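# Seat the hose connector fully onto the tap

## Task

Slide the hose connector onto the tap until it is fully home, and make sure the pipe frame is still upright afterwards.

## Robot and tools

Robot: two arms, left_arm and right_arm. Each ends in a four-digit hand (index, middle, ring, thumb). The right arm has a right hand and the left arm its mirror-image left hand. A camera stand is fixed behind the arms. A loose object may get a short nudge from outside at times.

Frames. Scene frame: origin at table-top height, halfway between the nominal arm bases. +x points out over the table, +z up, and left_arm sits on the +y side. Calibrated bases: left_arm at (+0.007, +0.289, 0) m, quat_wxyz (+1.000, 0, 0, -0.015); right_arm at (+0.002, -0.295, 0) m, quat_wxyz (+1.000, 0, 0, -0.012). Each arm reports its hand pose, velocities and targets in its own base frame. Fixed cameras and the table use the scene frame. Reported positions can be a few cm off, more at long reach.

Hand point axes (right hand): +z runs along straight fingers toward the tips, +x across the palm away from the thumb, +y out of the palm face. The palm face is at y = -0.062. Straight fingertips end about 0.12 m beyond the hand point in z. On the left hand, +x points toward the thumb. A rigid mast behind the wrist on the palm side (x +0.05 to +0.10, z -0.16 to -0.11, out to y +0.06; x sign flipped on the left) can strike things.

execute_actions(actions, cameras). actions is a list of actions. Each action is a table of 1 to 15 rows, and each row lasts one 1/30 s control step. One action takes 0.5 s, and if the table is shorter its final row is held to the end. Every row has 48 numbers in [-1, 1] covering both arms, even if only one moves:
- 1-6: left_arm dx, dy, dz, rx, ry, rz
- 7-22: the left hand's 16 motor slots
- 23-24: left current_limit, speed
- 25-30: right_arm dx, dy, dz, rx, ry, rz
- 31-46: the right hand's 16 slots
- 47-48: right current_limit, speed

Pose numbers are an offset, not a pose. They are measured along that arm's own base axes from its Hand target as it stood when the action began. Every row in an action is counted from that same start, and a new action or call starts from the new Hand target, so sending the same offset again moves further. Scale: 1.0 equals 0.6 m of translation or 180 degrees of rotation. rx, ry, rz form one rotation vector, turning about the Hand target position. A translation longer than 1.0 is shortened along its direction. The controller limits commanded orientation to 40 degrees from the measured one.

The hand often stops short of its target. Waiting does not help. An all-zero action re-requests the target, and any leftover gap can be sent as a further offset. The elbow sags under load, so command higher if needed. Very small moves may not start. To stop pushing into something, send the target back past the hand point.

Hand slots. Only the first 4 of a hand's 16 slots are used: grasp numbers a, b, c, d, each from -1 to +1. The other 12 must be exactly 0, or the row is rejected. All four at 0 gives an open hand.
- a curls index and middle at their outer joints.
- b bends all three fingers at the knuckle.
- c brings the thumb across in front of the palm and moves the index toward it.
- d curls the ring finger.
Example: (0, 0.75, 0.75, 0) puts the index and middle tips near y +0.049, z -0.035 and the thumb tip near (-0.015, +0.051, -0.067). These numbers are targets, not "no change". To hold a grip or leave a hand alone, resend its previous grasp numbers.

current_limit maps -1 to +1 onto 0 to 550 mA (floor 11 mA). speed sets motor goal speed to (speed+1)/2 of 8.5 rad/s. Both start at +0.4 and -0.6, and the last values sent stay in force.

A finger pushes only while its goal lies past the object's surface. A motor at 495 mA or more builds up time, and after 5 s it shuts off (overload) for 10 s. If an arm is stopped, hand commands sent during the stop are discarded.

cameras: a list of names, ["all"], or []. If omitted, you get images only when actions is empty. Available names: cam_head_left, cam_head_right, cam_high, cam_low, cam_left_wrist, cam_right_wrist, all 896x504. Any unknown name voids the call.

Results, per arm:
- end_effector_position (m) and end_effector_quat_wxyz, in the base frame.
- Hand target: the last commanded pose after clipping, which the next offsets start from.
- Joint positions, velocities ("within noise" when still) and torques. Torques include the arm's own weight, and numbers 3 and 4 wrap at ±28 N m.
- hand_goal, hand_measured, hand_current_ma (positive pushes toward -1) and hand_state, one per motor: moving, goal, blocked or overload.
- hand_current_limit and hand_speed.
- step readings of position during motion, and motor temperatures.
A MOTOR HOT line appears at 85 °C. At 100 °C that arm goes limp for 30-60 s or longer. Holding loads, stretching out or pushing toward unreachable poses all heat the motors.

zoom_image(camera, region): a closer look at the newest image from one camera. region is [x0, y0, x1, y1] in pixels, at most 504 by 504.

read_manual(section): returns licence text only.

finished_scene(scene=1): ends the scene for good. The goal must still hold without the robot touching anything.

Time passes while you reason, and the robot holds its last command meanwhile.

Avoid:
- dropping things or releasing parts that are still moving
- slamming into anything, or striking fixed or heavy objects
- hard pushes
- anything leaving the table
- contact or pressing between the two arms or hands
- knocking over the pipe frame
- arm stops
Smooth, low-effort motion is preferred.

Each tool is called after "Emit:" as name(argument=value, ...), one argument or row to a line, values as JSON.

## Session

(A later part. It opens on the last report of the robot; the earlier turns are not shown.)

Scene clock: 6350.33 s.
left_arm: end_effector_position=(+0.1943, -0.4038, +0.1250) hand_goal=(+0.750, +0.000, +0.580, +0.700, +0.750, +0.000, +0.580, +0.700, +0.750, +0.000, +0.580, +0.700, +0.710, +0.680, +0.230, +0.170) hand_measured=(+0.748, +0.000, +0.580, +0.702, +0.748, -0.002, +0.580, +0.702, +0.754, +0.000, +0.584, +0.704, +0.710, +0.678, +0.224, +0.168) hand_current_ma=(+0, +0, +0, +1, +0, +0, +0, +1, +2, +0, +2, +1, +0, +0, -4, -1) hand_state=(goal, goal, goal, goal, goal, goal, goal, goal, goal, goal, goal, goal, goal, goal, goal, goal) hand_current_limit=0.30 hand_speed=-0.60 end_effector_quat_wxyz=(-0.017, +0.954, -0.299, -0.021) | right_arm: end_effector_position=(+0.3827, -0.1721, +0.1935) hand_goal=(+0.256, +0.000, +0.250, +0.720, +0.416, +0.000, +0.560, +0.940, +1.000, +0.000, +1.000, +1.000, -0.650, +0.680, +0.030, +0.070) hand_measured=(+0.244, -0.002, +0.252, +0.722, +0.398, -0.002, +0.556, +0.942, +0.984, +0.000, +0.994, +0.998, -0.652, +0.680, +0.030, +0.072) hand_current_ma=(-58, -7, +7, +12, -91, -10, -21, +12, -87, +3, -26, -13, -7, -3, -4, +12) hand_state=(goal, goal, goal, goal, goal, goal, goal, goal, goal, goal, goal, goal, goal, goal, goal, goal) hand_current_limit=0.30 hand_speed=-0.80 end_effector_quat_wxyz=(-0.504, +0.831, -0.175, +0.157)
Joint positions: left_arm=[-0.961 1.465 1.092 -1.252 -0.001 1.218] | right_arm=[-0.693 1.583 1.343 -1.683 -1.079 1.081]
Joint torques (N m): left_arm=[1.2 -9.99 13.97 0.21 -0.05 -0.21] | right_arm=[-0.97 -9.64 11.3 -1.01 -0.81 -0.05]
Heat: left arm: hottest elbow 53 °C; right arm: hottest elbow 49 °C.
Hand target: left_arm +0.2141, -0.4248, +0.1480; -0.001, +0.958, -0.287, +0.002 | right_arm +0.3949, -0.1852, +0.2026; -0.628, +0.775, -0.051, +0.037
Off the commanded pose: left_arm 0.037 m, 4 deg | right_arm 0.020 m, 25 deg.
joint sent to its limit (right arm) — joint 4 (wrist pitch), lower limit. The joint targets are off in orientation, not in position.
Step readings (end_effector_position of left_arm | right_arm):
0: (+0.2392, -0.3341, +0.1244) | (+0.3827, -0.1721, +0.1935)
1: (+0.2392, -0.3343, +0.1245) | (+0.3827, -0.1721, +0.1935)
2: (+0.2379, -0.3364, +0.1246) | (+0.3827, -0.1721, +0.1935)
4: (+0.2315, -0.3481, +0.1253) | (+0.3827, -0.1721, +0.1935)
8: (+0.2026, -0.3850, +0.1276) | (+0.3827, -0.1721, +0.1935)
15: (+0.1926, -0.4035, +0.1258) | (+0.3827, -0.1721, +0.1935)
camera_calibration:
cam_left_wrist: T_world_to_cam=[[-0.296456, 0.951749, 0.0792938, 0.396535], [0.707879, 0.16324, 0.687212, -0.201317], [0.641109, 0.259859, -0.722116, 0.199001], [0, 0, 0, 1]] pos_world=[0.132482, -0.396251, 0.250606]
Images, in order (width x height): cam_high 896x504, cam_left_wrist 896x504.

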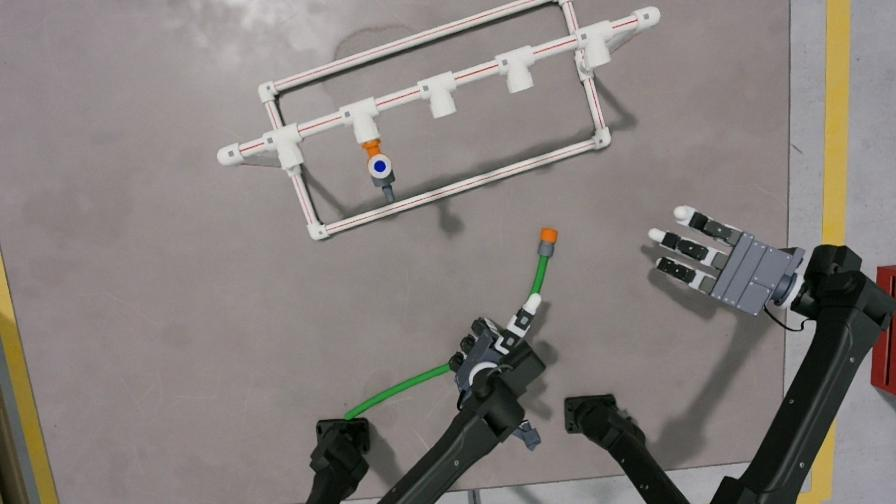

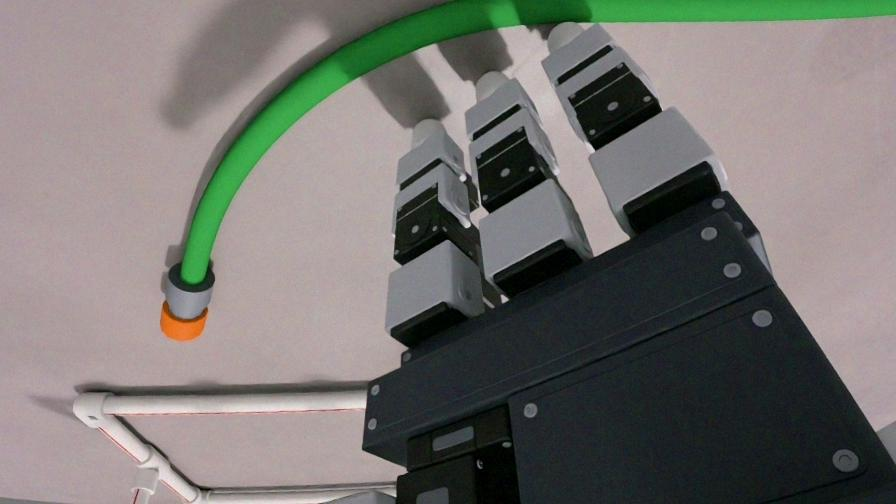

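Emit:
execute_actions(
  actions=[
    [[-0.09,-0.11,0.0,0,0,-0.04,0,0,0,0,0,0,0,0,0,0,0,0,0,0,0,0,0.3,-0.6,0,0,0,0,0,0.0,0.0,0.1,0.80,-0.8,0,0,0,0,0,0,0,0,0,0,0,0,0.3,-0.8]],
  ],
  cameras=["cam_high","cam_left_wrist"],
)

Scene clock: 6357.03 s.
left_arm: end_effector_position=(+0.1451, -0.4692, +0.1265) hand_goal=(+0.750, +0.000, +0.580, +0.700, +0.750, +0.000, +0.580, +0.700, +0.750, +0.000, +0.580, +0.700, +0.710, +0.680, +0.230, +0.170) hand_measured=(+0.748, +0.000, +0.580, +0.702, +0.748, -0.002, +0.580, +0.702, +0.762, +0.000, +0.588, +0.704, +0.710, +0.678, +0.224, +0.168) hand_current_ma=(+0, +0, +0, +1, +0, +0, +0, +1, +8, +0, +5, +1, +0, +0, -4, -1) hand_state=(goal, goal, goal, goal, goal, goal, goal, goal, goal, goal, goal, goal, goal, goal, goal, goal) hand_current_limit=0.30 hand_speed=-0.60 end_effector_quat_wxyz=(-0.017, +0.933, -0.359, -0.015) | right_arm: end_effector_position=(+0.3827, -0.1721, +0.1935) hand_goal=(+0.256, +0.000, +0.250, +0.720, +0.416, +0.000, +0.560, +0.940, +1.000, +0.000, +1.000, +1.000, -0.650, +0.680, +0.030, +0.070) hand_measured=(+0.244, -0.002, +0.252, +0.722, +0.398, -0.002, +0.556, +0.942, +0.984, +0.000, +0.994, +0.998, -0.652, +0.680, +0.030, +0.072) hand_current_ma=(-58, -7, +7, +12, -91, -10, -21, +12, -87, +3, -26, -13, -7, -3, -4, +12) hand_state=(goal, goal, goal, goal, goal, goal, goal, goal, goal, goal, goal, goal, goal, goal, goal, goal) hand_current_limit=0.30 hand_speed=-0.80 end_effector_quat_wxyz=(-0.504, +0.831, -0.175, +0.157)
Joint positions: left_arm=[-1.128 1.561 1.204 -1.259 -0.003 1.176] | right_arm=[-0.693 1.583 1.343 -1.683 -1.079 1.081]
Joint torques (N m): left_arm=[0.91 -10.64 13.91 0.05 0 -0.22] | right_arm=[-0.91 -9.7 11.3 -1.02 -0.81 -0.05]
Heat: left arm: hottest elbow 53 °C; right arm: hottest elbow 49 °C.
Hand target: left_arm +0.1600, -0.4908, +0.1480; -0.001, +0.938, -0.347, +0.002 | right_arm +0.3949, -0.1852, +0.2026; -0.628, +0.775, -0.051, +0.037
Off the commanded pose: left_arm 0.034 m, 3 deg | right_arm 0.020 m, 25 deg.
joint sent to its limit (right arm) — joint 4 (wrist pitch), lower limit. The joint targets are off in orientation, not in position.
Step readings (end_effector_position of left_arm | right_arm):
0: (+0.1943, -0.4038, +0.1250) | (+0.3827, -0.1721, +0.1935)
1: (+0.1943, -0.4040, +0.1250) | (+0.3827, -0.1721, +0.1935)
2: (+0.1940, -0.4055, +0.1253) | (+0.3827, -0.1721, +0.1935)
4: (+0.1880, -0.4160, +0.1259) | (+0.3827, -0.1721, +0.1935)
8: (+0.1591, -0.4497, +0.1275) | (+0.3827, -0.1721, +0.1935)
15: (+0.1432, -0.4685, +0.1267) | (+0.3827, -0.1721, +0.1935)
camera_calibration:
cam_left_wrist: T_world_to_cam=[[-0.174737, 0.982043, 0.0711197, 0.441735], [0.717669, 0.0775777, 0.69205, -0.199045], [0.674106, 0.171967, -0.718338, 0.202108], [0, 0, 0, 1]] pos_world=[0.0837931, -0.453117, 0.251515]
Images, in order (width x height): cam_high 896x504, cam_left_wrist 896x504.

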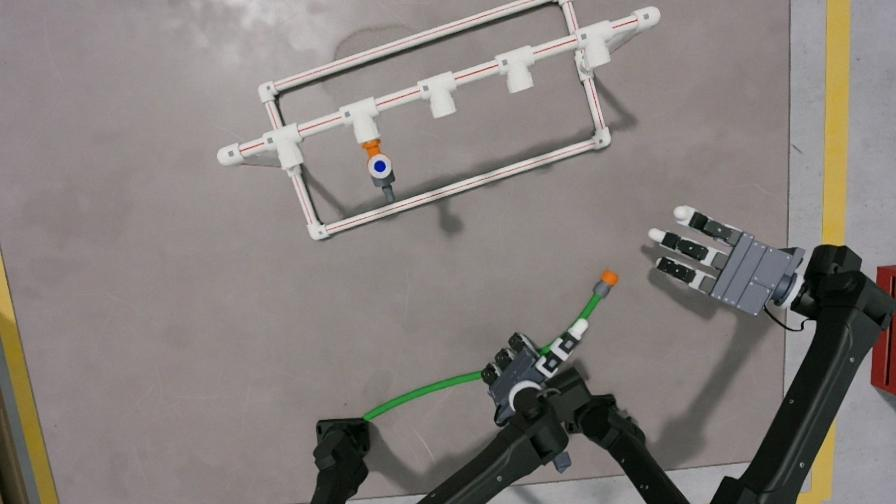

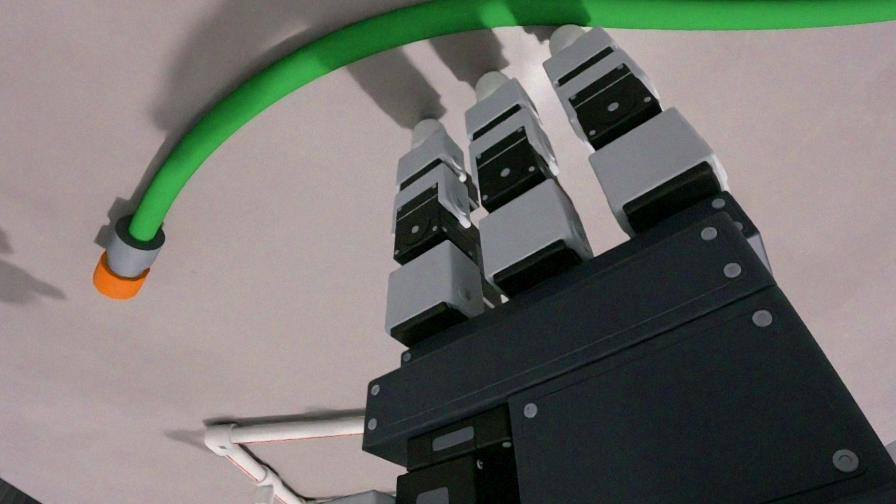

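Emit:
execute_actions(
  actions=[
    [[0.035,0.045,0.0,0,0,0,0,0,0,0,0,0,0,0,0,0,0,0,0,0,0,0,0.3,-0.6,0,0,0,0,0,0.0,0.0,0.1,0.80,-0.8,0,0,0,0,0,0,0,0,0,0,0,0,0.3,-0.8]],
    [[-0.06,0.12,0.0,0,0,0,0,0,0,0,0,0,0,0,0,0,0,0,0,0,0,0,0.3,-0.6,0,0,0,0,0,0.0,0.0,0.1,0.80,-0.8,0,0,0,0,0,0,0,0,0,0,0,0,0.3,-0.8]],
  ],
  cameras=["cam_high","cam_left_wrist"],
)

Scene clock: 6434.57 s.
left_arm: end_effector_position=(+0.1445, -0.3976, +0.1494) hand_goal=(+0.750, +0.000, +0.580, +0.700, +0.750, +0.000, +0.580, +0.700, +0.750, +0.000, +0.580, +0.700, +0.710, +0.680, +0.230, +0.170) hand_measured=(+0.748, +0.000, +0.580, +0.702, +0.748, +0.000, +0.580, +0.702, +0.750, +0.000, +0.582, +0.702, +0.710, +0.678, +0.224, +0.168) hand_current_ma=(+0, +0, +0, +1, +0, +0, +0, +1, +0, +0, +0, +1, +0, +0, -4, -1) hand_state=(goal, goal, goal, goal, goal, goal, goal, goal, goal, goal, goal, goal, goal, goal, goal, goal) hand_current_limit=0.30 hand_speed=-0.60 end_effector_quat_wxyz=(+0.001, +0.939, -0.343, +0.006) | right_arm: end_effector_position=(+0.3827, -0.1721, +0.1935) hand_goal=(+0.256, +0.000, +0.250, +0.720, +0.416, +0.000, +0.560, +0.940, +1.000, +0.000, +1.000, +1.000, -0.650, +0.680, +0.030, +0.070) hand_measured=(+0.244, -0.002, +0.252, +0.722, +0.398, -0.002, +0.556, +0.942, +0.984, +0.000, +0.994, +0.998, -0.652, +0.680, +0.030, +0.072) hand_current_ma=(-58, -7, +7, +12, -91, -10, -21, +12, -87, +3, -26, -13, -7, -3, -4, +12) hand_state=(goal, goal, goal, goal, goal, goal, goal, goal, goal, goal, goal, goal, goal, goal, goal, goal) hand_current_limit=0.30 hand_speed=-0.80 end_effector_quat_wxyz=(-0.504, +0.831, -0.175, +0.157)
Joint positions: left_arm=[-1.052 1.338 1.025 -1.247 -0.005 1.22] | right_arm=[-0.693 1.583 1.343 -1.683 -1.079 1.081]
Joint torques (N m): left_arm=[1.14 -9 8.24 0.29 0.06 0.17] | right_arm=[-0.97 -9.7 11.32 -1.01 -0.81 -0.05]
Heat: left arm: hottest elbow 53 °C; right arm: hottest elbow 49 °C.
Hand target: left_arm +0.1450, -0.3919, +0.1481; +0.000, +0.938, -0.347, +0.002 | right_arm +0.3949, -0.1852, +0.2026; -0.628, +0.775, -0.051, +0.037
Off the commanded pose: left_arm 0.006 m, 1 deg | right_arm 0.020 m, 25 deg.
joint sent to its limit (right arm) — joint 4 (wrist pitch), lower limit. The joint targets are off in orientation, not in position.
Step readings (end_effector_position of left_arm | right_arm):
0: (+0.1451, -0.4693, +0.1265) | (+0.3827, -0.1721, +0.1935)
1: (+0.1453, -0.4692, +0.1265) | (+0.3827, -0.1721, +0.1935)
2: (+0.1472, -0.4686, +0.1265) | (+0.3827, -0.1721, +0.1935)
4: (+0.1516, -0.4670, +0.1265) | (+0.3827, -0.1721, +0.1935)
8: (+0.1680, -0.4606, +0.1266) | (+0.3827, -0.1721, +0.1935)
15: (+0.1777, -0.4560, +0.1272) | (+0.3827, -0.1721, +0.1935)
16: (+0.1776, -0.4560, +0.1278) | (+0.3827, -0.1721, +0.1935)
17: (+0.1763, -0.4537, +0.1274) | (+0.3827, -0.1721, +0.1935)
19: (+0.1691, -0.4413, +0.1274) | (+0.3827, -0.1721, +0.1935)
23: (+0.1492, -0.4068, +0.1336) | (+0.3827, -0.1721, +0.1935)
30: (+0.1451, -0.3992, +0.1513) | (+0.3827, -0.1721, +0.1935)
camera_calibration:
cam_left_wrist: T_world_to_cam=[[-0.207628, 0.978019, 0.0192141, 0.380528], [0.695352, 0.133747, 0.706114, -0.196611], [0.688023, 0.15997, -0.707837, 0.198271], [0, 0, 0, 1]] pos_world=[0.0793066, -0.377585, 0.271862]
Images, in order (width x height): cam_high 896x504, cam_left_wrist 896x504.

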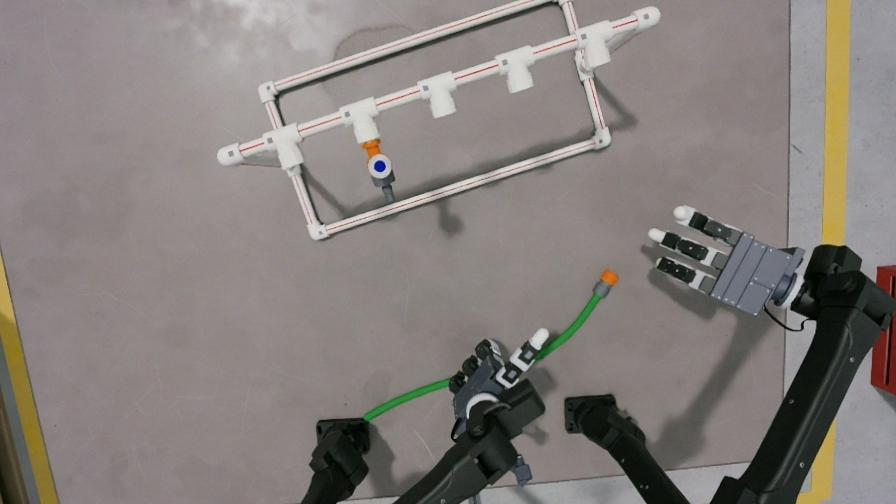

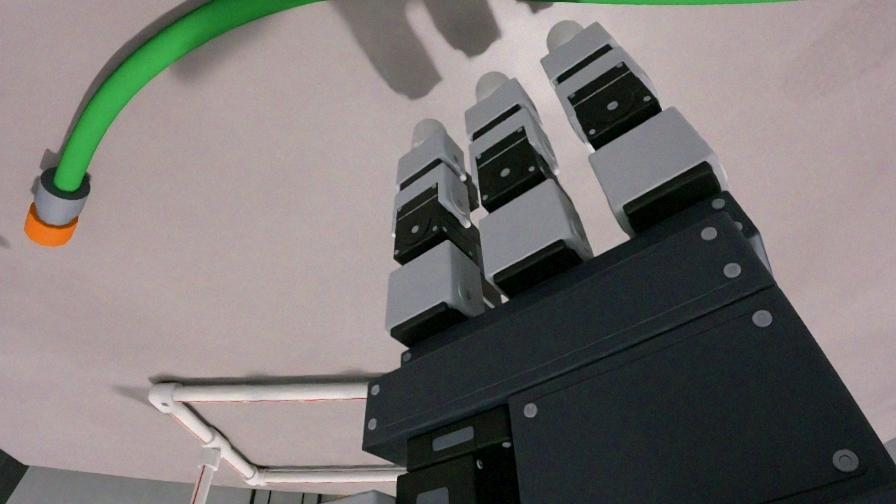

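Emit:
execute_actions(
  actions=[
    [[-0.04,0.13,0.0,0,0,0.02,0,0,0,0,0,0,0,0,0,0,0,0,0,0,0,0,0.3,-0.6,0,0,0,0,0,0.0,0.0,0.1,0.80,-0.8,0,0,0,0,0,0,0,0,0,0,0,0,0.3,-0.8]],
    [[0,0,-0.035,0,0,0,0,0,0,0,0,0,0,0,0,0,0,0,0,0,0,0,0.3,-0.6,0,0,0,0,0,0.0,0.0,0.1,0.80,-0.8,0,0,0,0,0,0,0,0,0,0,0,0,0.3,-0.8]],
  ],
  cameras=["cam_high","cam_left_wrist"],
)

Scene clock: 6443.83 s.
left_arm: end_effector_position=(+0.1196, -0.3156, +0.1355) hand_goal=(+0.750, +0.000, +0.580, +0.700, +0.750, +0.000, +0.580, +0.700, +0.750, +0.000, +0.580, +0.700, +0.710, +0.680, +0.230, +0.170) hand_measured=(+0.748, +0.000, +0.580, +0.702, +0.748, +0.000, +0.580, +0.702, +0.758, +0.000, +0.584, +0.702, +0.710, +0.678, +0.224, +0.168) hand_current_ma=(+0, +0, +0, +1, +0, +0, +0, +1, +4, +0, +1, +0, +0, +0, -4, -1) hand_state=(goal, goal, goal, goal, goal, goal, goal, goal, goal, goal, goal, goal, goal, goal, goal, goal) hand_current_limit=0.30 hand_speed=-0.60 end_effector_quat_wxyz=(+0.001, +0.949, -0.317, +0.006) | right_arm: end_effector_position=(+0.3827, -0.1721, +0.1935) hand_goal=(+0.256, +0.000, +0.250, +0.720, +0.416, +0.000, +0.560, +0.940, +1.000, +0.000, +1.000, +1.000, -0.650, +0.680, +0.030, +0.070) hand_measured=(+0.244, -0.002, +0.252, +0.722, +0.398, -0.002, +0.556, +0.942, +0.984, +0.000, +0.994, +0.998, -0.652, +0.680, +0.030, +0.072) hand_current_ma=(-58, -7, +7, +12, -91, -10, -21, +12, -87, +3, -26, -13, -7, -3, -4, +12) hand_state=(goal, goal, goal, goal, goal, goal, goal, goal, goal, goal, goal, goal, goal, goal, goal, goal) hand_current_limit=0.30 hand_speed=-0.80 end_effector_quat_wxyz=(-0.504, +0.831, -0.175, +0.157)
Joint positions: left_arm=[-0.995 1.107 0.797 -1.25 -0.006 1.22] | right_arm=[-0.693 1.583 1.343 -1.683 -1.079 1.081]
Joint torques (N m): left_arm=[1.38 -5.01 7.72 1.13 0.09 0.09] | right_arm=[-0.91 -9.7 11.29 -1.01 -0.82 -0.05]
Heat: left arm: hottest elbow 52 °C; right arm: hottest elbow 50 °C.
Hand target: left_arm +0.1210, -0.3138, +0.1271; +0.000, +0.948, -0.317, +0.002 | right_arm +0.3949, -0.1852, +0.2026; -0.628, +0.775, -0.051, +0.037
Off the commanded pose: left_arm 0.009 m, 0 deg | right_arm 0.020 m, 25 deg.
joint sent to its limit (right arm) — joint 4 (wrist pitch), lower limit. The joint targets are off in orientation, not in position.
Step readings (end_effector_position of left_arm | right_arm):
0: (+0.1445, -0.3976, +0.1494) | (+0.3827, -0.1721, +0.1935)
1: (+0.1442, -0.3971, +0.1490) | (+0.3827, -0.1721, +0.1935)
2: (+0.1428, -0.3935, +0.1469) | (+0.3827, -0.1721, +0.1935)
4: (+0.1359, -0.3766, +0.1405) | (+0.3827, -0.1721, +0.1935)
8: (+0.1205, -0.3337, +0.1357) | (+0.3827, -0.1721, +0.1935)
15: (+0.1216, -0.3209, +0.1506) | (+0.3827, -0.1721, +0.1935)
16: (+0.1216, -0.3207, +0.1506) | (+0.3827, -0.1721, +0.1935)
17: (+0.1213, -0.3200, +0.1494) | (+0.3827, -0.1721, +0.1935)
19: (+0.1207, -0.3186, +0.1451) | (+0.3827, -0.1721, +0.1935)
23: (+0.1182, -0.3144, +0.1351) | (+0.3827, -0.1721, +0.1935)
30: (+0.1196, -0.3156, +0.1355) | (+0.3827, -0.1721, +0.1935)
camera_calibration:
cam_left_wrist: T_world_to_cam=[[-0.262867, 0.964639, 0.0192981, 0.297816], [0.686365, 0.172905, 0.706405, -0.167009], [0.678089, 0.198936, -0.707545, 0.205829], [0, 0, 0, 1]] pos_world=[0.0533446, -0.299355, 0.257862]
Images, in order (width x height): cam_high 896x504, cam_left_wrist 896x504.

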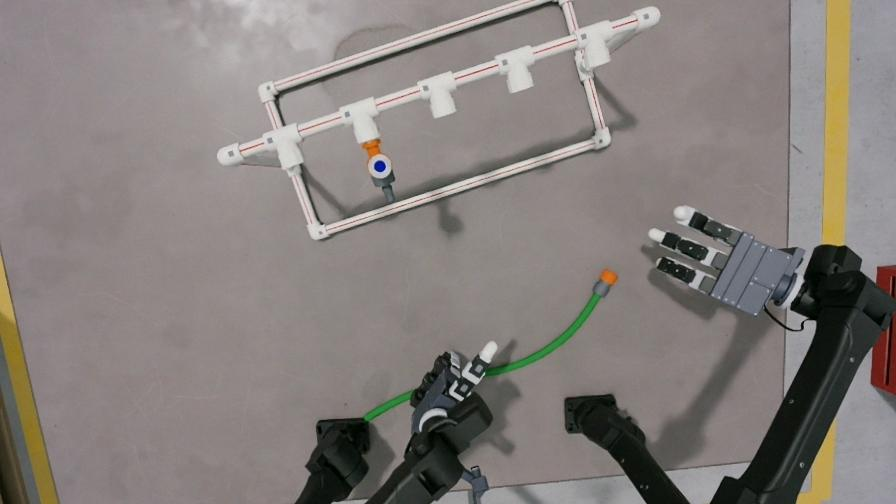

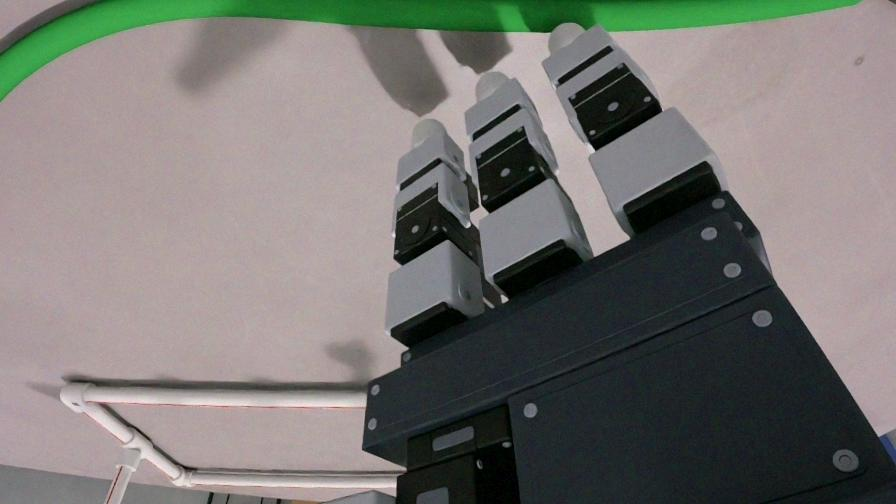

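Emit:
execute_actions(
  actions=[
    [[-0.11,-0.11,0.01,0,0,-0.03,0,0,0,0,0,0,0,0,0,0,0,0,0,0,0,0,0.3,-0.6,0,0,0,0,0,0.0,0.0,0.1,0.80,-0.8,0,0,0,0,0,0,0,0,0,0,0,0,0.3,-0.8]],
  ],
  cameras=["cam_high","cam_left_wrist"],
)

Scene clock: 6456.27 s.
left_arm: end_effector_position=(+0.0545, -0.3604, +0.1327) hand_goal=(+0.750, +0.000, +0.580, +0.700, +0.750, +0.000, +0.580, +0.700, +0.750, +0.000, +0.580, +0.700, +0.710, +0.680, +0.230, +0.170) hand_measured=(+0.748, +0.000, +0.580, +0.702, +0.776, -0.008, +0.596, +0.706, +0.826, -0.020, +0.634, +0.732, +0.710, +0.678, +0.224, +0.168) hand_current_ma=(+0, +0, +0, +1, +31, -4, +12, +2, +171, -14, +90, +38, +0, +0, -4, -1) hand_state=(goal, goal, goal, goal, blocked, goal, goal, goal, blocked, goal, blocked, blocked, goal, goal, goal, goal) hand_current_limit=0.30 hand_speed=-0.60 end_effector_quat_wxyz=(-0.010, +0.929, -0.370, +0.002) | right_arm: end_effector_position=(+0.3827, -0.1721, +0.1935) hand_goal=(+0.256, +0.000, +0.250, +0.720, +0.416, +0.000, +0.560, +0.940, +1.000, +0.000, +1.000, +1.000, -0.650, +0.680, +0.030, +0.070) hand_measured=(+0.244, -0.002, +0.252, +0.722, +0.398, -0.002, +0.556, +0.942, +0.984, +0.000, +0.994, +0.998, -0.652, +0.680, +0.030, +0.072) hand_current_ma=(-58, -7, +7, +12, -91, -10, -21, +12, -87, +3, -26, -13, -7, -3, -4, +12) hand_state=(goal, goal, goal, goal, goal, goal, goal, goal, goal, goal, goal, goal, goal, goal, goal, goal) hand_current_limit=0.30 hand_speed=-0.80 end_effector_quat_wxyz=(-0.504, +0.831, -0.175, +0.157)
Joint positions: left_arm=[-1.251 1.182 0.849 -1.25 -0.016 1.077] | right_arm=[-0.693 1.583 1.343 -1.683 -1.079 1.081]
Joint torques (N m): left_arm=[-0.21 -4.07 11.02 1.28 0.45 -0.31] | right_arm=[-0.91 -9.64 11.29 -1.01 -0.82 -0.05]
Heat: left arm: hottest elbow 51 °C; right arm: hottest elbow 50 °C.
Hand target: left_arm +0.0550, -0.3798, +0.1330; +0.000, +0.932, -0.361, +0.002 | right_arm +0.3949, -0.1852, +0.2026; -0.628, +0.775, -0.051, +0.037
Off the commanded pose: left_arm 0.019 m, 2 deg | right_arm 0.020 m, 25 deg.
joint sent to its limit (right arm) — joint 4 (wrist pitch), lower limit. The joint targets are off in orientation, not in position.
Step readings (end_effector_position of left_arm | right_arm):
0: (+0.1197, -0.3156, +0.1355) | (+0.3827, -0.1721, +0.1935)
1: (+0.1196, -0.3157, +0.1355) | (+0.3827, -0.1721, +0.1935)
2: (+0.1177, -0.3167, +0.1350) | (+0.3827, -0.1721, +0.1935)
4: (+0.1040, -0.3237, +0.1344) | (+0.3827, -0.1721, +0.1935)
8: (+0.0606, -0.3447, +0.1345) | (+0.3827, -0.1721, +0.1935)
15: (+0.0529, -0.3595, +0.1329) | (+0.3827, -0.1721, +0.1935)
camera_calibration:
cam_left_wrist: T_world_to_cam=[[-0.152885, 0.98736, 0.0417947, 0.323262], [0.69995, 0.0783327, 0.709883, -0.147913], [0.697636, 0.137785, -0.703078, 0.233197], [0, 0, 0, 1]] pos_world=[-0.00973323, -0.33972, 0.255446]
Images, in order (width x height): cam_high 896x504, cam_left_wrist 896x504.

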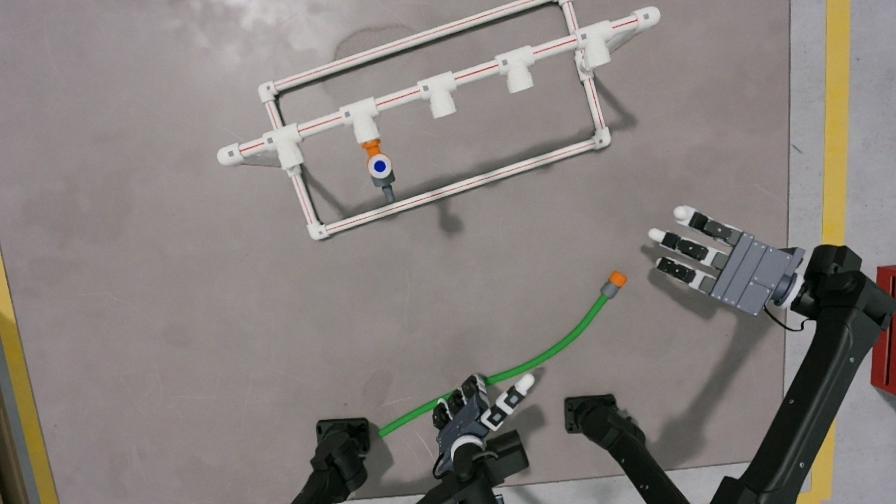

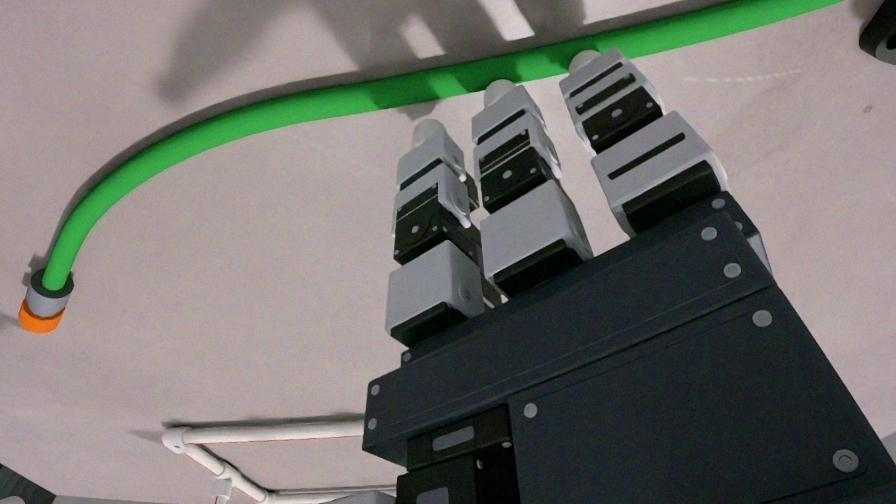

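Emit:
execute_actions(
  actions=[
    [[-0.09,-0.09,0.0,0,0,-0.04,0,0,0,0,0,0,0,0,0,0,0,0,0,0,0,0,0.3,-0.6,0,0,0,0,0,0.0,0.0,0.1,0.80,-0.8,0,0,0,0,0,0,0,0,0,0,0,0,0.3,-0.8]],
  ],
  cameras=["cam_high","cam_left_wrist"],
)

Scene clock: 6474.07 s.
left_arm: end_effector_position=(+0.0010, -0.4087, +0.1312) hand_goal=(+0.750, +0.000, +0.580, +0.700, +0.750, +0.000, +0.580, +0.700, +0.750, +0.000, +0.580, +0.700, +0.710, +0.680, +0.230, +0.170) hand_measured=(+0.748, +0.000, +0.580, +0.702, +0.794, -0.002, +0.606, +0.710, +0.822, -0.028, +0.634, +0.732, +0.710, +0.678, +0.224, +0.168) hand_current_ma=(+0, +0, +0, +1, +68, -1, +28, +7, +157, -25, +90, +38, +0, +0, -4, -1) hand_state=(goal, goal, goal, goal, blocked, goal, blocked, goal, blocked, blocked, blocked, blocked, goal, goal, goal, goal) hand_current_limit=0.30 hand_speed=-0.60 end_effector_quat_wxyz=(-0.016, +0.904, -0.427, -0.002) | right_arm: end_effector_position=(+0.3827, -0.1721, +0.1935) hand_goal=(+0.256, +0.000, +0.250, +0.720, +0.416, +0.000, +0.560, +0.940, +1.000, +0.000, +1.000, +1.000, -0.650, +0.680, +0.030, +0.070) hand_measured=(+0.244, -0.002, +0.252, +0.722, +0.398, -0.002, +0.556, +0.942, +0.984, +0.000, +0.994, +0.998, -0.652, +0.680, +0.030, +0.072) hand_current_ma=(-58, -7, +7, +12, -91, -10, -21, +12, -87, +3, -26, -13, -7, -3, -4, +12) hand_state=(goal, goal, goal, goal, goal, goal, goal, goal, goal, goal, goal, goal, goal, goal, goal, goal) hand_current_limit=0.30 hand_speed=-0.80 end_effector_quat_wxyz=(-0.504, +0.831, -0.175, +0.157)
Joint positions: left_arm=[-1.423 1.312 0.957 -1.246 -0.015 1.031] | right_arm=[-0.693 1.583 1.343 -1.683 -1.079 1.081]
Joint torques (N m): left_arm=[0.26 -5.36 11.62 1.78 0.38 -0.27] | right_arm=[-1.03 -9.7 11.3 -1.01 -0.82 -0.05]
Heat: left arm: hottest elbow 50 °C; right arm: hottest elbow 50 °C.
Hand target: left_arm +0.0011, -0.4338, +0.1330; +0.000, +0.908, -0.419, +0.002 | right_arm +0.3949, -0.1852, +0.2026; -0.628, +0.775, -0.051, +0.037
Off the commanded pose: left_arm 0.025 m, 2 deg | right_arm 0.020 m, 25 deg.
joint sent to its limit (right arm) — joint 4 (wrist pitch), lower limit. The joint targets are off in orientation, not in position.
Step readings (end_effector_position of left_arm | right_arm):
0: (+0.0546, -0.3605, +0.1327) | (+0.3827, -0.1721, +0.1935)
1: (+0.0545, -0.3608, +0.1329) | (+0.3827, -0.1721, +0.1935)
2: (+0.0531, -0.3622, +0.1328) | (+0.3827, -0.1721, +0.1935)
4: (+0.0417, -0.3714, +0.1326) | (+0.3827, -0.1721, +0.1935)
8: (+0.0092, -0.3959, +0.1319) | (+0.3827, -0.1721, +0.1935)
15: (+0.0008, -0.4084, +0.1312) | (+0.3827, -0.1721, +0.1935)
camera_calibration:
cam_left_wrist: T_world_to_cam=[[-0.0275454, 0.99792, 0.0582848, 0.364695], [0.706928, -0.0217771, 0.70695, -0.14625], [0.706749, 0.0606764, -0.704858, 0.244868], [0, 0, 0, 1]] pos_world=[-0.0596261, -0.381979, 0.254732]
Images, in order (width x height): cam_high 896x504, cam_left_wrist 896x504.

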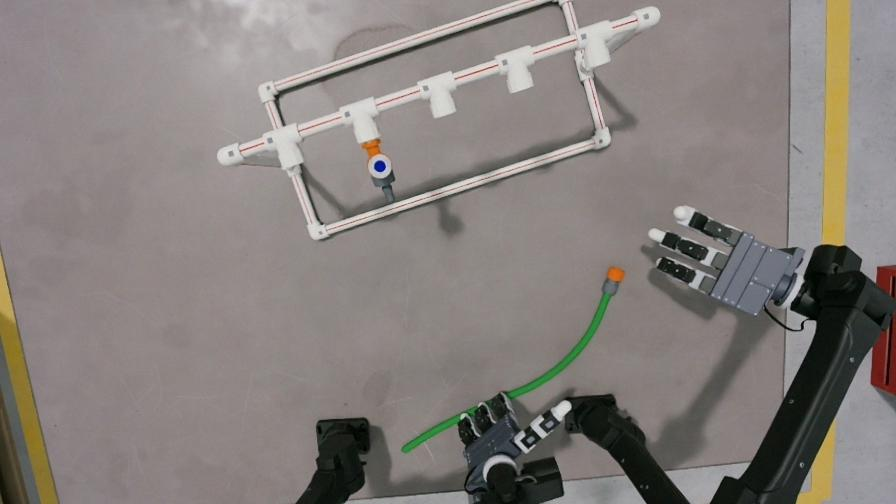

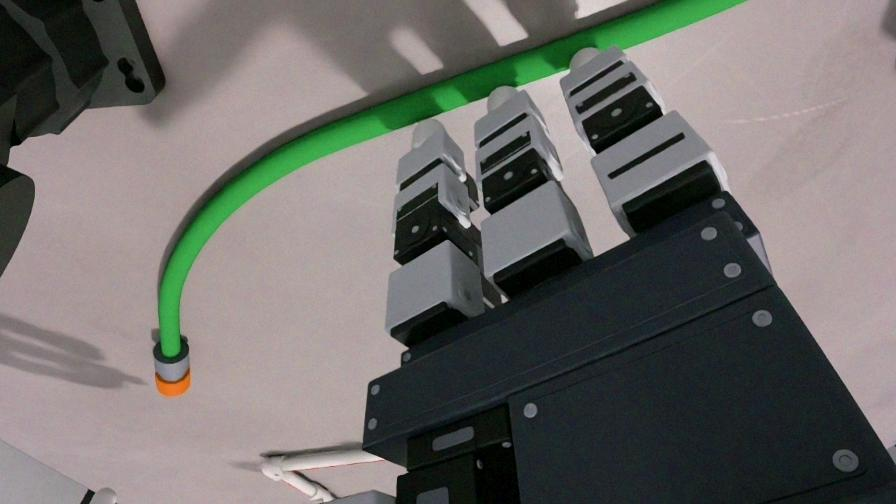

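Emit:
execute_actions(
  actions=[
    [[0.01,0.01,0.16,0,0,0.0,0,0,0,0,0,0,0,0,0,0,0,0,0,0,0,0,0.3,-0.6,0,0,0,0,0,0.0,0.0,0.1,0.80,-0.8,0,0,0,0,0,0,0,0,0,0,0,0,0.3,-0.8]],
    [[0.04,0.1,0.13,0,0,0.05,0,0,0,0,0,0,0,0,0,0,0,0,0,0,0,0,0.3,-0.6,0,0,0,0,0,0.0,0.0,0.1,0.80,-0.8,0,0,0,0,0,0,0,0,0,0,0,0,0.3,-0.8]],
    [[0.04,0.14,0.04,0,0,0.05,0,0,0,0,0,0,0,0,0,0,0,0,0,0,0,0,0.3,-0.6,0,0,0,0,0,0.0,0.0,0.1,0.80,-0.8,0,0,0,0,0,0,0,0,0,0,0,0,0.3,-0.8]],
  ],
  cameras=["cam_high","cam_low"],
)

Emit:
zoom_image(
  camera="cam_high",
  region=[550, 230, 670, 350],
)

Scene clock: 6511.80 s.
left_arm: end_effector_position=(+0.0544, -0.2862, +0.3343) hand_goal=(+0.750, +0.000, +0.580, +0.700, +0.750, +0.000, +0.580, +0.700, +0.750, +0.000, +0.580, +0.700, +0.710, +0.680, +0.230, +0.170) hand_measured=(+0.748, +0.000, +0.580, +0.702, +0.748, +0.000, +0.582, +0.702, +0.748, -0.002, +0.582, +0.702, +0.710, +0.678, +0.224, +0.168) hand_current_ma=(+0, +0, +0, +1, +0, +0, +0, +1, +0, +0, +0, +1, +0, +0, -4, -1) hand_state=(goal, goal, goal, goal, goal, goal, goal, goal, goal, goal, goal, goal, goal, goal, goal, goal) hand_current_limit=0.30 hand_speed=-0.60 end_effector_quat_wxyz=(+0.077, +0.958, -0.271, +0.050) | right_arm: end_effector_position=(+0.3827, -0.1721, +0.1935) hand_goal=(+0.256, +0.000, +0.250, +0.720, +0.416, +0.000, +0.560, +0.940, +1.000, +0.000, +1.000, +1.000, -0.650, +0.680, +0.030, +0.070) hand_measured=(+0.244, -0.002, +0.252, +0.722, +0.398, -0.002, +0.556, +0.942, +0.984, +0.000, +0.994, +0.998, -0.652, +0.680, +0.030, +0.072) hand_current_ma=(-58, -7, +7, +12, -91, -10, -21, +12, -87, +3, -26, -13, -7, -3, -4, +12) hand_state=(goal, goal, goal, goal, goal, goal, goal, goal, goal, goal, goal, goal, goal, goal, goal, goal) hand_current_limit=0.30 hand_speed=-0.80 end_effector_quat_wxyz=(-0.504, +0.831, -0.175, +0.157)
Joint positions: left_arm=[-1.18 0.806 1.107 -1.689 0.018 0.941] | right_arm=[-0.693 1.583 1.343 -1.683 -1.079 1.081]
Joint torques (N m): left_arm=[1.32 -2.37 8.91 0.65 0.11 0.16] | right_arm=[-0.91 -9.7 11.3 -1.01 -0.81 -0.05]
Heat: left arm: hottest elbow 50 °C; right arm: hottest elbow 50 °C.
Hand target: left_arm +0.0551, -0.2838, +0.3311; -0.001, +0.962, -0.272, +0.002 | right_arm +0.3949, -0.1852, +0.2026; -0.628, +0.775, -0.051, +0.037
Off the commanded pose: left_arm 0.004 m, 10 deg | right_arm 0.020 m, 25 deg.
joint sent to its limit (left arm) — joint 4 (wrist pitch), lower limit. The joint targets are off in orientation, not in position.
joint sent to its limit (right arm) — joint 4 (wrist pitch), lower limit. The joint targets are off in orientation, not in position.
Step readings (end_effector_position of left_arm | right_arm):
0: (+0.0011, -0.4087, +0.1312) | (+0.3827, -0.1721, +0.1935)
1: (+0.0011, -0.4089, +0.1317) | (+0.3827, -0.1721, +0.1935)
2: (+0.0008, -0.4081, +0.1334) | (+0.3827, -0.1721, +0.1935)
4: (-0.0013, -0.4043, +0.1403) | (+0.3827, -0.1721, +0.1935)
8: (-0.0014, -0.4053, +0.1709) | (+0.3827, -0.1721, +0.1935)
15: (-0.0005, -0.4119, +0.2051) | (+0.3827, -0.1721, +0.1935)
16: (-0.0004, -0.4112, +0.2050) | (+0.3827, -0.1721, +0.1935)
17: (+0.0010, -0.4069, +0.2053) | (+0.3827, -0.1721, +0.1935)
19: (+0.0032, -0.3928, +0.2102) | (+0.3827, -0.1721, +0.1935)
23: (+0.0133, -0.3620, +0.2427) | (+0.3827, -0.1721, +0.1935)
30: (+0.0221, -0.3550, +0.2882) | (+0.3827, -0.1721, +0.1935)
31: (+0.0226, -0.3552, +0.2881) | (+0.3827, -0.1721, +0.1935)
32: (+0.0250, -0.3546, +0.2891) | (+0.3827, -0.1721, +0.1935)
34: (+0.0306, -0.3473, +0.2928) | (+0.3827, -0.1721, +0.1935)
38: (+0.0449, -0.3128, +0.3149) | (+0.3827, -0.1721, +0.1935)
45: (+0.0521, -0.2863, +0.3454) | (+0.3827, -0.1721, +0.1935)
Images, in order (width x height): cam_high 896x504, cam_low 896x504.

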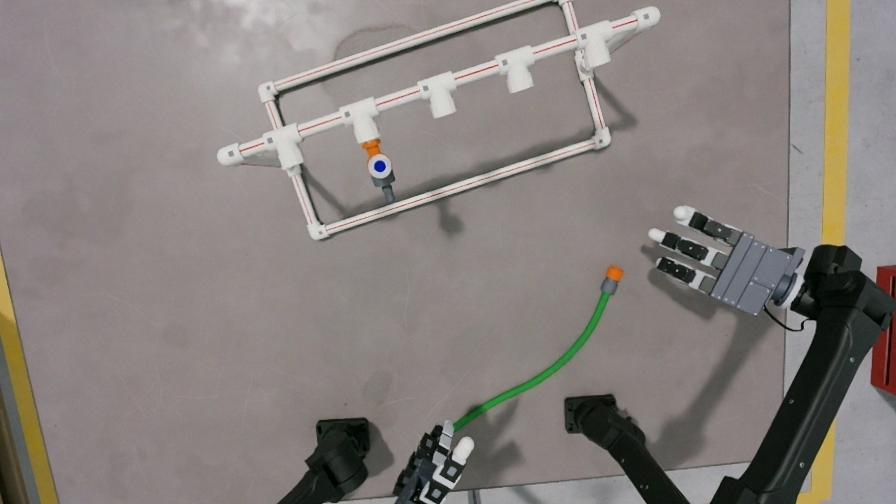

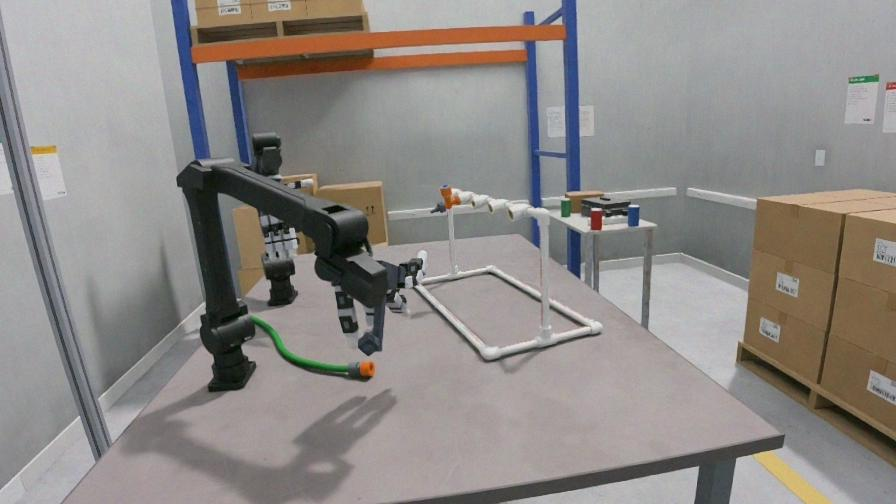

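Scaled by 4.200.

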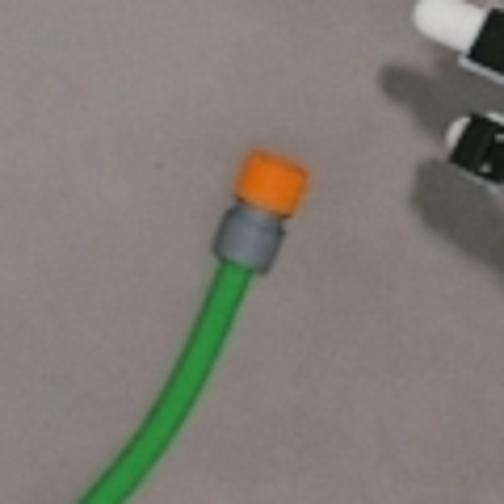

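Emit:
execute_actions(
  actions=[
    [[0,0,0,0,0,0,0,0,0,0,0,0,0,0,0,0,0,0,0,0,0,0,0.3,-0.6,-0.056,0.12,-0.03,0.032,-0.0093,-0.0495,0.0,0.08,0.82,-0.8,0,0,0,0,0,0,0,0,0,0,0,0,0.3,-0.8]],
    [[0,0,0,0,0,0,0,0,0,0,0,0,0,0,0,0,0,0,0,0,0,0,0.3,-0.6,-0.056,0.12,-0.07,0.032,-0.0093,-0.0495,0.0,0.08,0.82,-0.8,0,0,0,0,0,0,0,0,0,0,0,0,0.3,-0.8]],
    [[0,0,0,0,0,0,0,0,0,0,0,0,0,0,0,0,0,0,0,0,0,0,0.3,-0.6,0,0.042,-0.02,0,0,0,0.0,0.08,0.82,-0.8,0,0,0,0,0,0,0,0,0,0,0,0,0.3,-0.8]],
  ],
  cameras=["cam_high","cam_low"],
)

Emit:
zoom_image(
  camera="cam_high",
  region=[550, 230, 670, 350],
)

Emit:
zoom_image(
  camera="cam_low",
  region=[310, 300, 430, 400],
)

Scene clock: 6570.47 s.
left_arm: end_effector_position=(+0.0543, -0.2861, +0.3343) hand_goal=(+0.750, +0.000, +0.580, +0.700, +0.750, +0.000, +0.580, +0.700, +0.750, +0.000, +0.580, +0.700, +0.710, +0.680, +0.230, +0.170) hand_measured=(+0.748, +0.000, +0.580, +0.702, +0.748, +0.000, +0.582, +0.702, +0.748, -0.002, +0.582, +0.702, +0.710, +0.678, +0.224, +0.168) hand_current_ma=(+0, +0, +0, +1, +0, +0, +0, +1, +0, +0, +0, +1, +0, +0, -4, -1) hand_state=(goal, goal, goal, goal, goal, goal, goal, goal, goal, goal, goal, goal, goal, goal, goal, goal) hand_current_limit=0.30 hand_speed=-0.60 end_effector_quat_wxyz=(+0.077, +0.958, -0.272, +0.050) | right_arm: end_effector_position=(+0.3290, -0.0187, +0.1335) hand_goal=(+0.276, +0.000, +0.234, +0.716, +0.450, +0.000, +0.564, +0.946, +1.000, +0.000, +1.000, +1.000, -0.684, +0.680, +0.026, +0.064) hand_measured=(+0.264, -0.002, +0.236, +0.718, +0.434, -0.002, +0.558, +0.944, +0.988, +0.000, +0.996, +0.998, -0.684, +0.680, +0.028, +0.066) hand_current_ma=(-62, -6, +5, +11, -83, -9, -25, -14, -61, +3, -24, -13, +0, -3, +11, +13) hand_state=(goal, goal, goal, goal, goal, goal, goal, goal, goal, goal, goal, goal, goal, goal, goal, goal) hand_current_limit=0.30 hand_speed=-0.80 end_effector_quat_wxyz=(-0.656, +0.713, -0.180, +0.171)
Joint positions: left_arm=[-1.179 0.806 1.107 -1.689 0.018 0.944] | right_arm=[-0.576 1.502 0.866 -1.685 -1.461 0.811]
Joint torques (N m): left_arm=[1.55 -2.14 8.79 0.76 0.09 0.14] | right_arm=[-0.21 -7.24 5.34 -1.29 -0.91 -0.08]
Heat: left arm: hottest elbow 46 °C; right arm: hottest elbow 50 °C.
Hand target: left_arm +0.0550, -0.2839, +0.3311; -0.001, +0.962, -0.272, +0.002 | right_arm +0.3277, -0.0160, +0.1307; -0.691, +0.690, -0.155, +0.151
Off the commanded pose: left_arm 0.004 m, 10 deg | right_arm 0.004 m, 6 deg.
joint sent to its limit (left arm) — joint 4 (wrist pitch), lower limit. The joint targets are off in orientation, not in position.
joint sent to its limit (right arm) — joint 4 (wrist pitch), lower limit. The joint targets are off in orientation, not in position.
Step readings (end_effector_position of left_arm | right_arm):
0: (+0.0543, -0.2862, +0.3343) | (+0.3827, -0.1721, +0.1935)
1: (+0.0543, -0.2862, +0.3343) | (+0.3830, -0.1719, +0.1938)
2: (+0.0543, -0.2862, +0.3343) | (+0.3852, -0.1693, +0.1952)
4: (+0.0544, -0.2862, +0.3343) | (+0.3875, -0.1571, +0.1963)
8: (+0.0544, -0.2862, +0.3343) | (+0.3695, -0.1306, +0.1812)
15: (+0.0543, -0.2861, +0.3343) | (+0.3630, -0.1185, +0.1745)
16: (+0.0543, -0.2861, +0.3343) | (+0.3631, -0.1179, +0.1750)
17: (+0.0543, -0.2861, +0.3343) | (+0.3646, -0.1131, +0.1766)
19: (+0.0543, -0.2861, +0.3343) | (+0.3588, -0.0950, +0.1734)
23: (+0.0543, -0.2861, +0.3343) | (+0.3305, -0.0574, +0.1472)
30: (+0.0543, -0.2861, +0.3343) | (+0.3264, -0.0431, +0.1387)
31: (+0.0543, -0.2861, +0.3343) | (+0.3268, -0.0432, +0.1387)
32: (+0.0543, -0.2861, +0.3343) | (+0.3279, -0.0422, +0.1389)
34: (+0.0543, -0.2861, +0.3343) | (+0.3299, -0.0378, +0.1390)
38: (+0.0543, -0.2861, +0.3343) | (+0.3275, -0.0241, +0.1348)
45: (+0.0543, -0.2861, +0.3343) | (+0.3284, -0.0184, +0.1336)
Images, in order (width x height): cam_high 896x504, cam_low 896x504.

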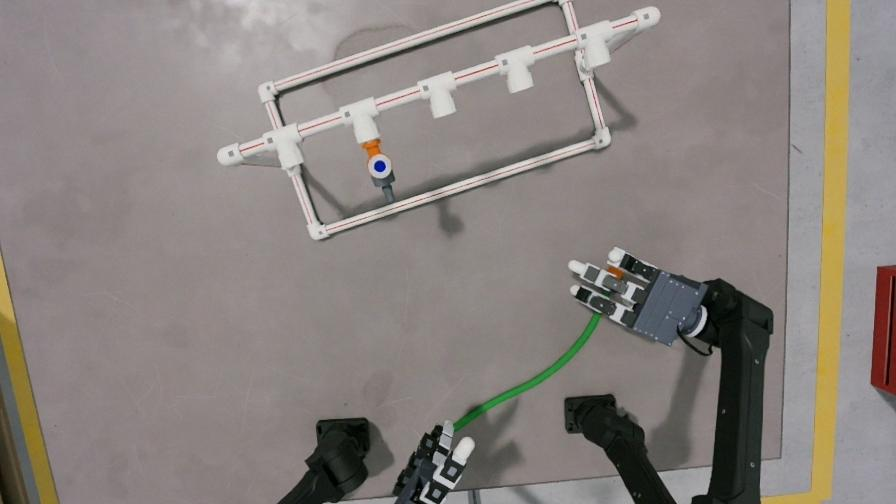

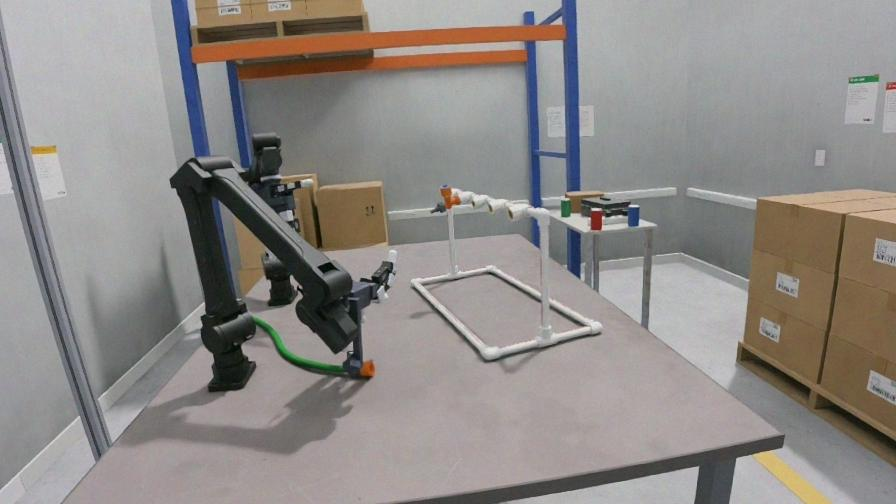

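Scaled by 4.200.

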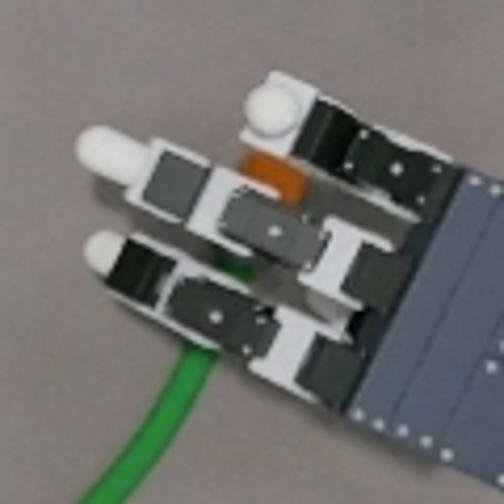

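Scaled by 4.200.

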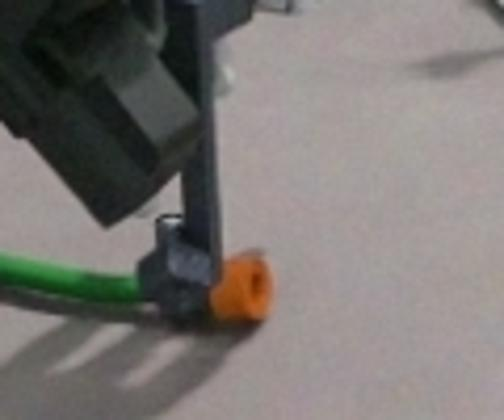

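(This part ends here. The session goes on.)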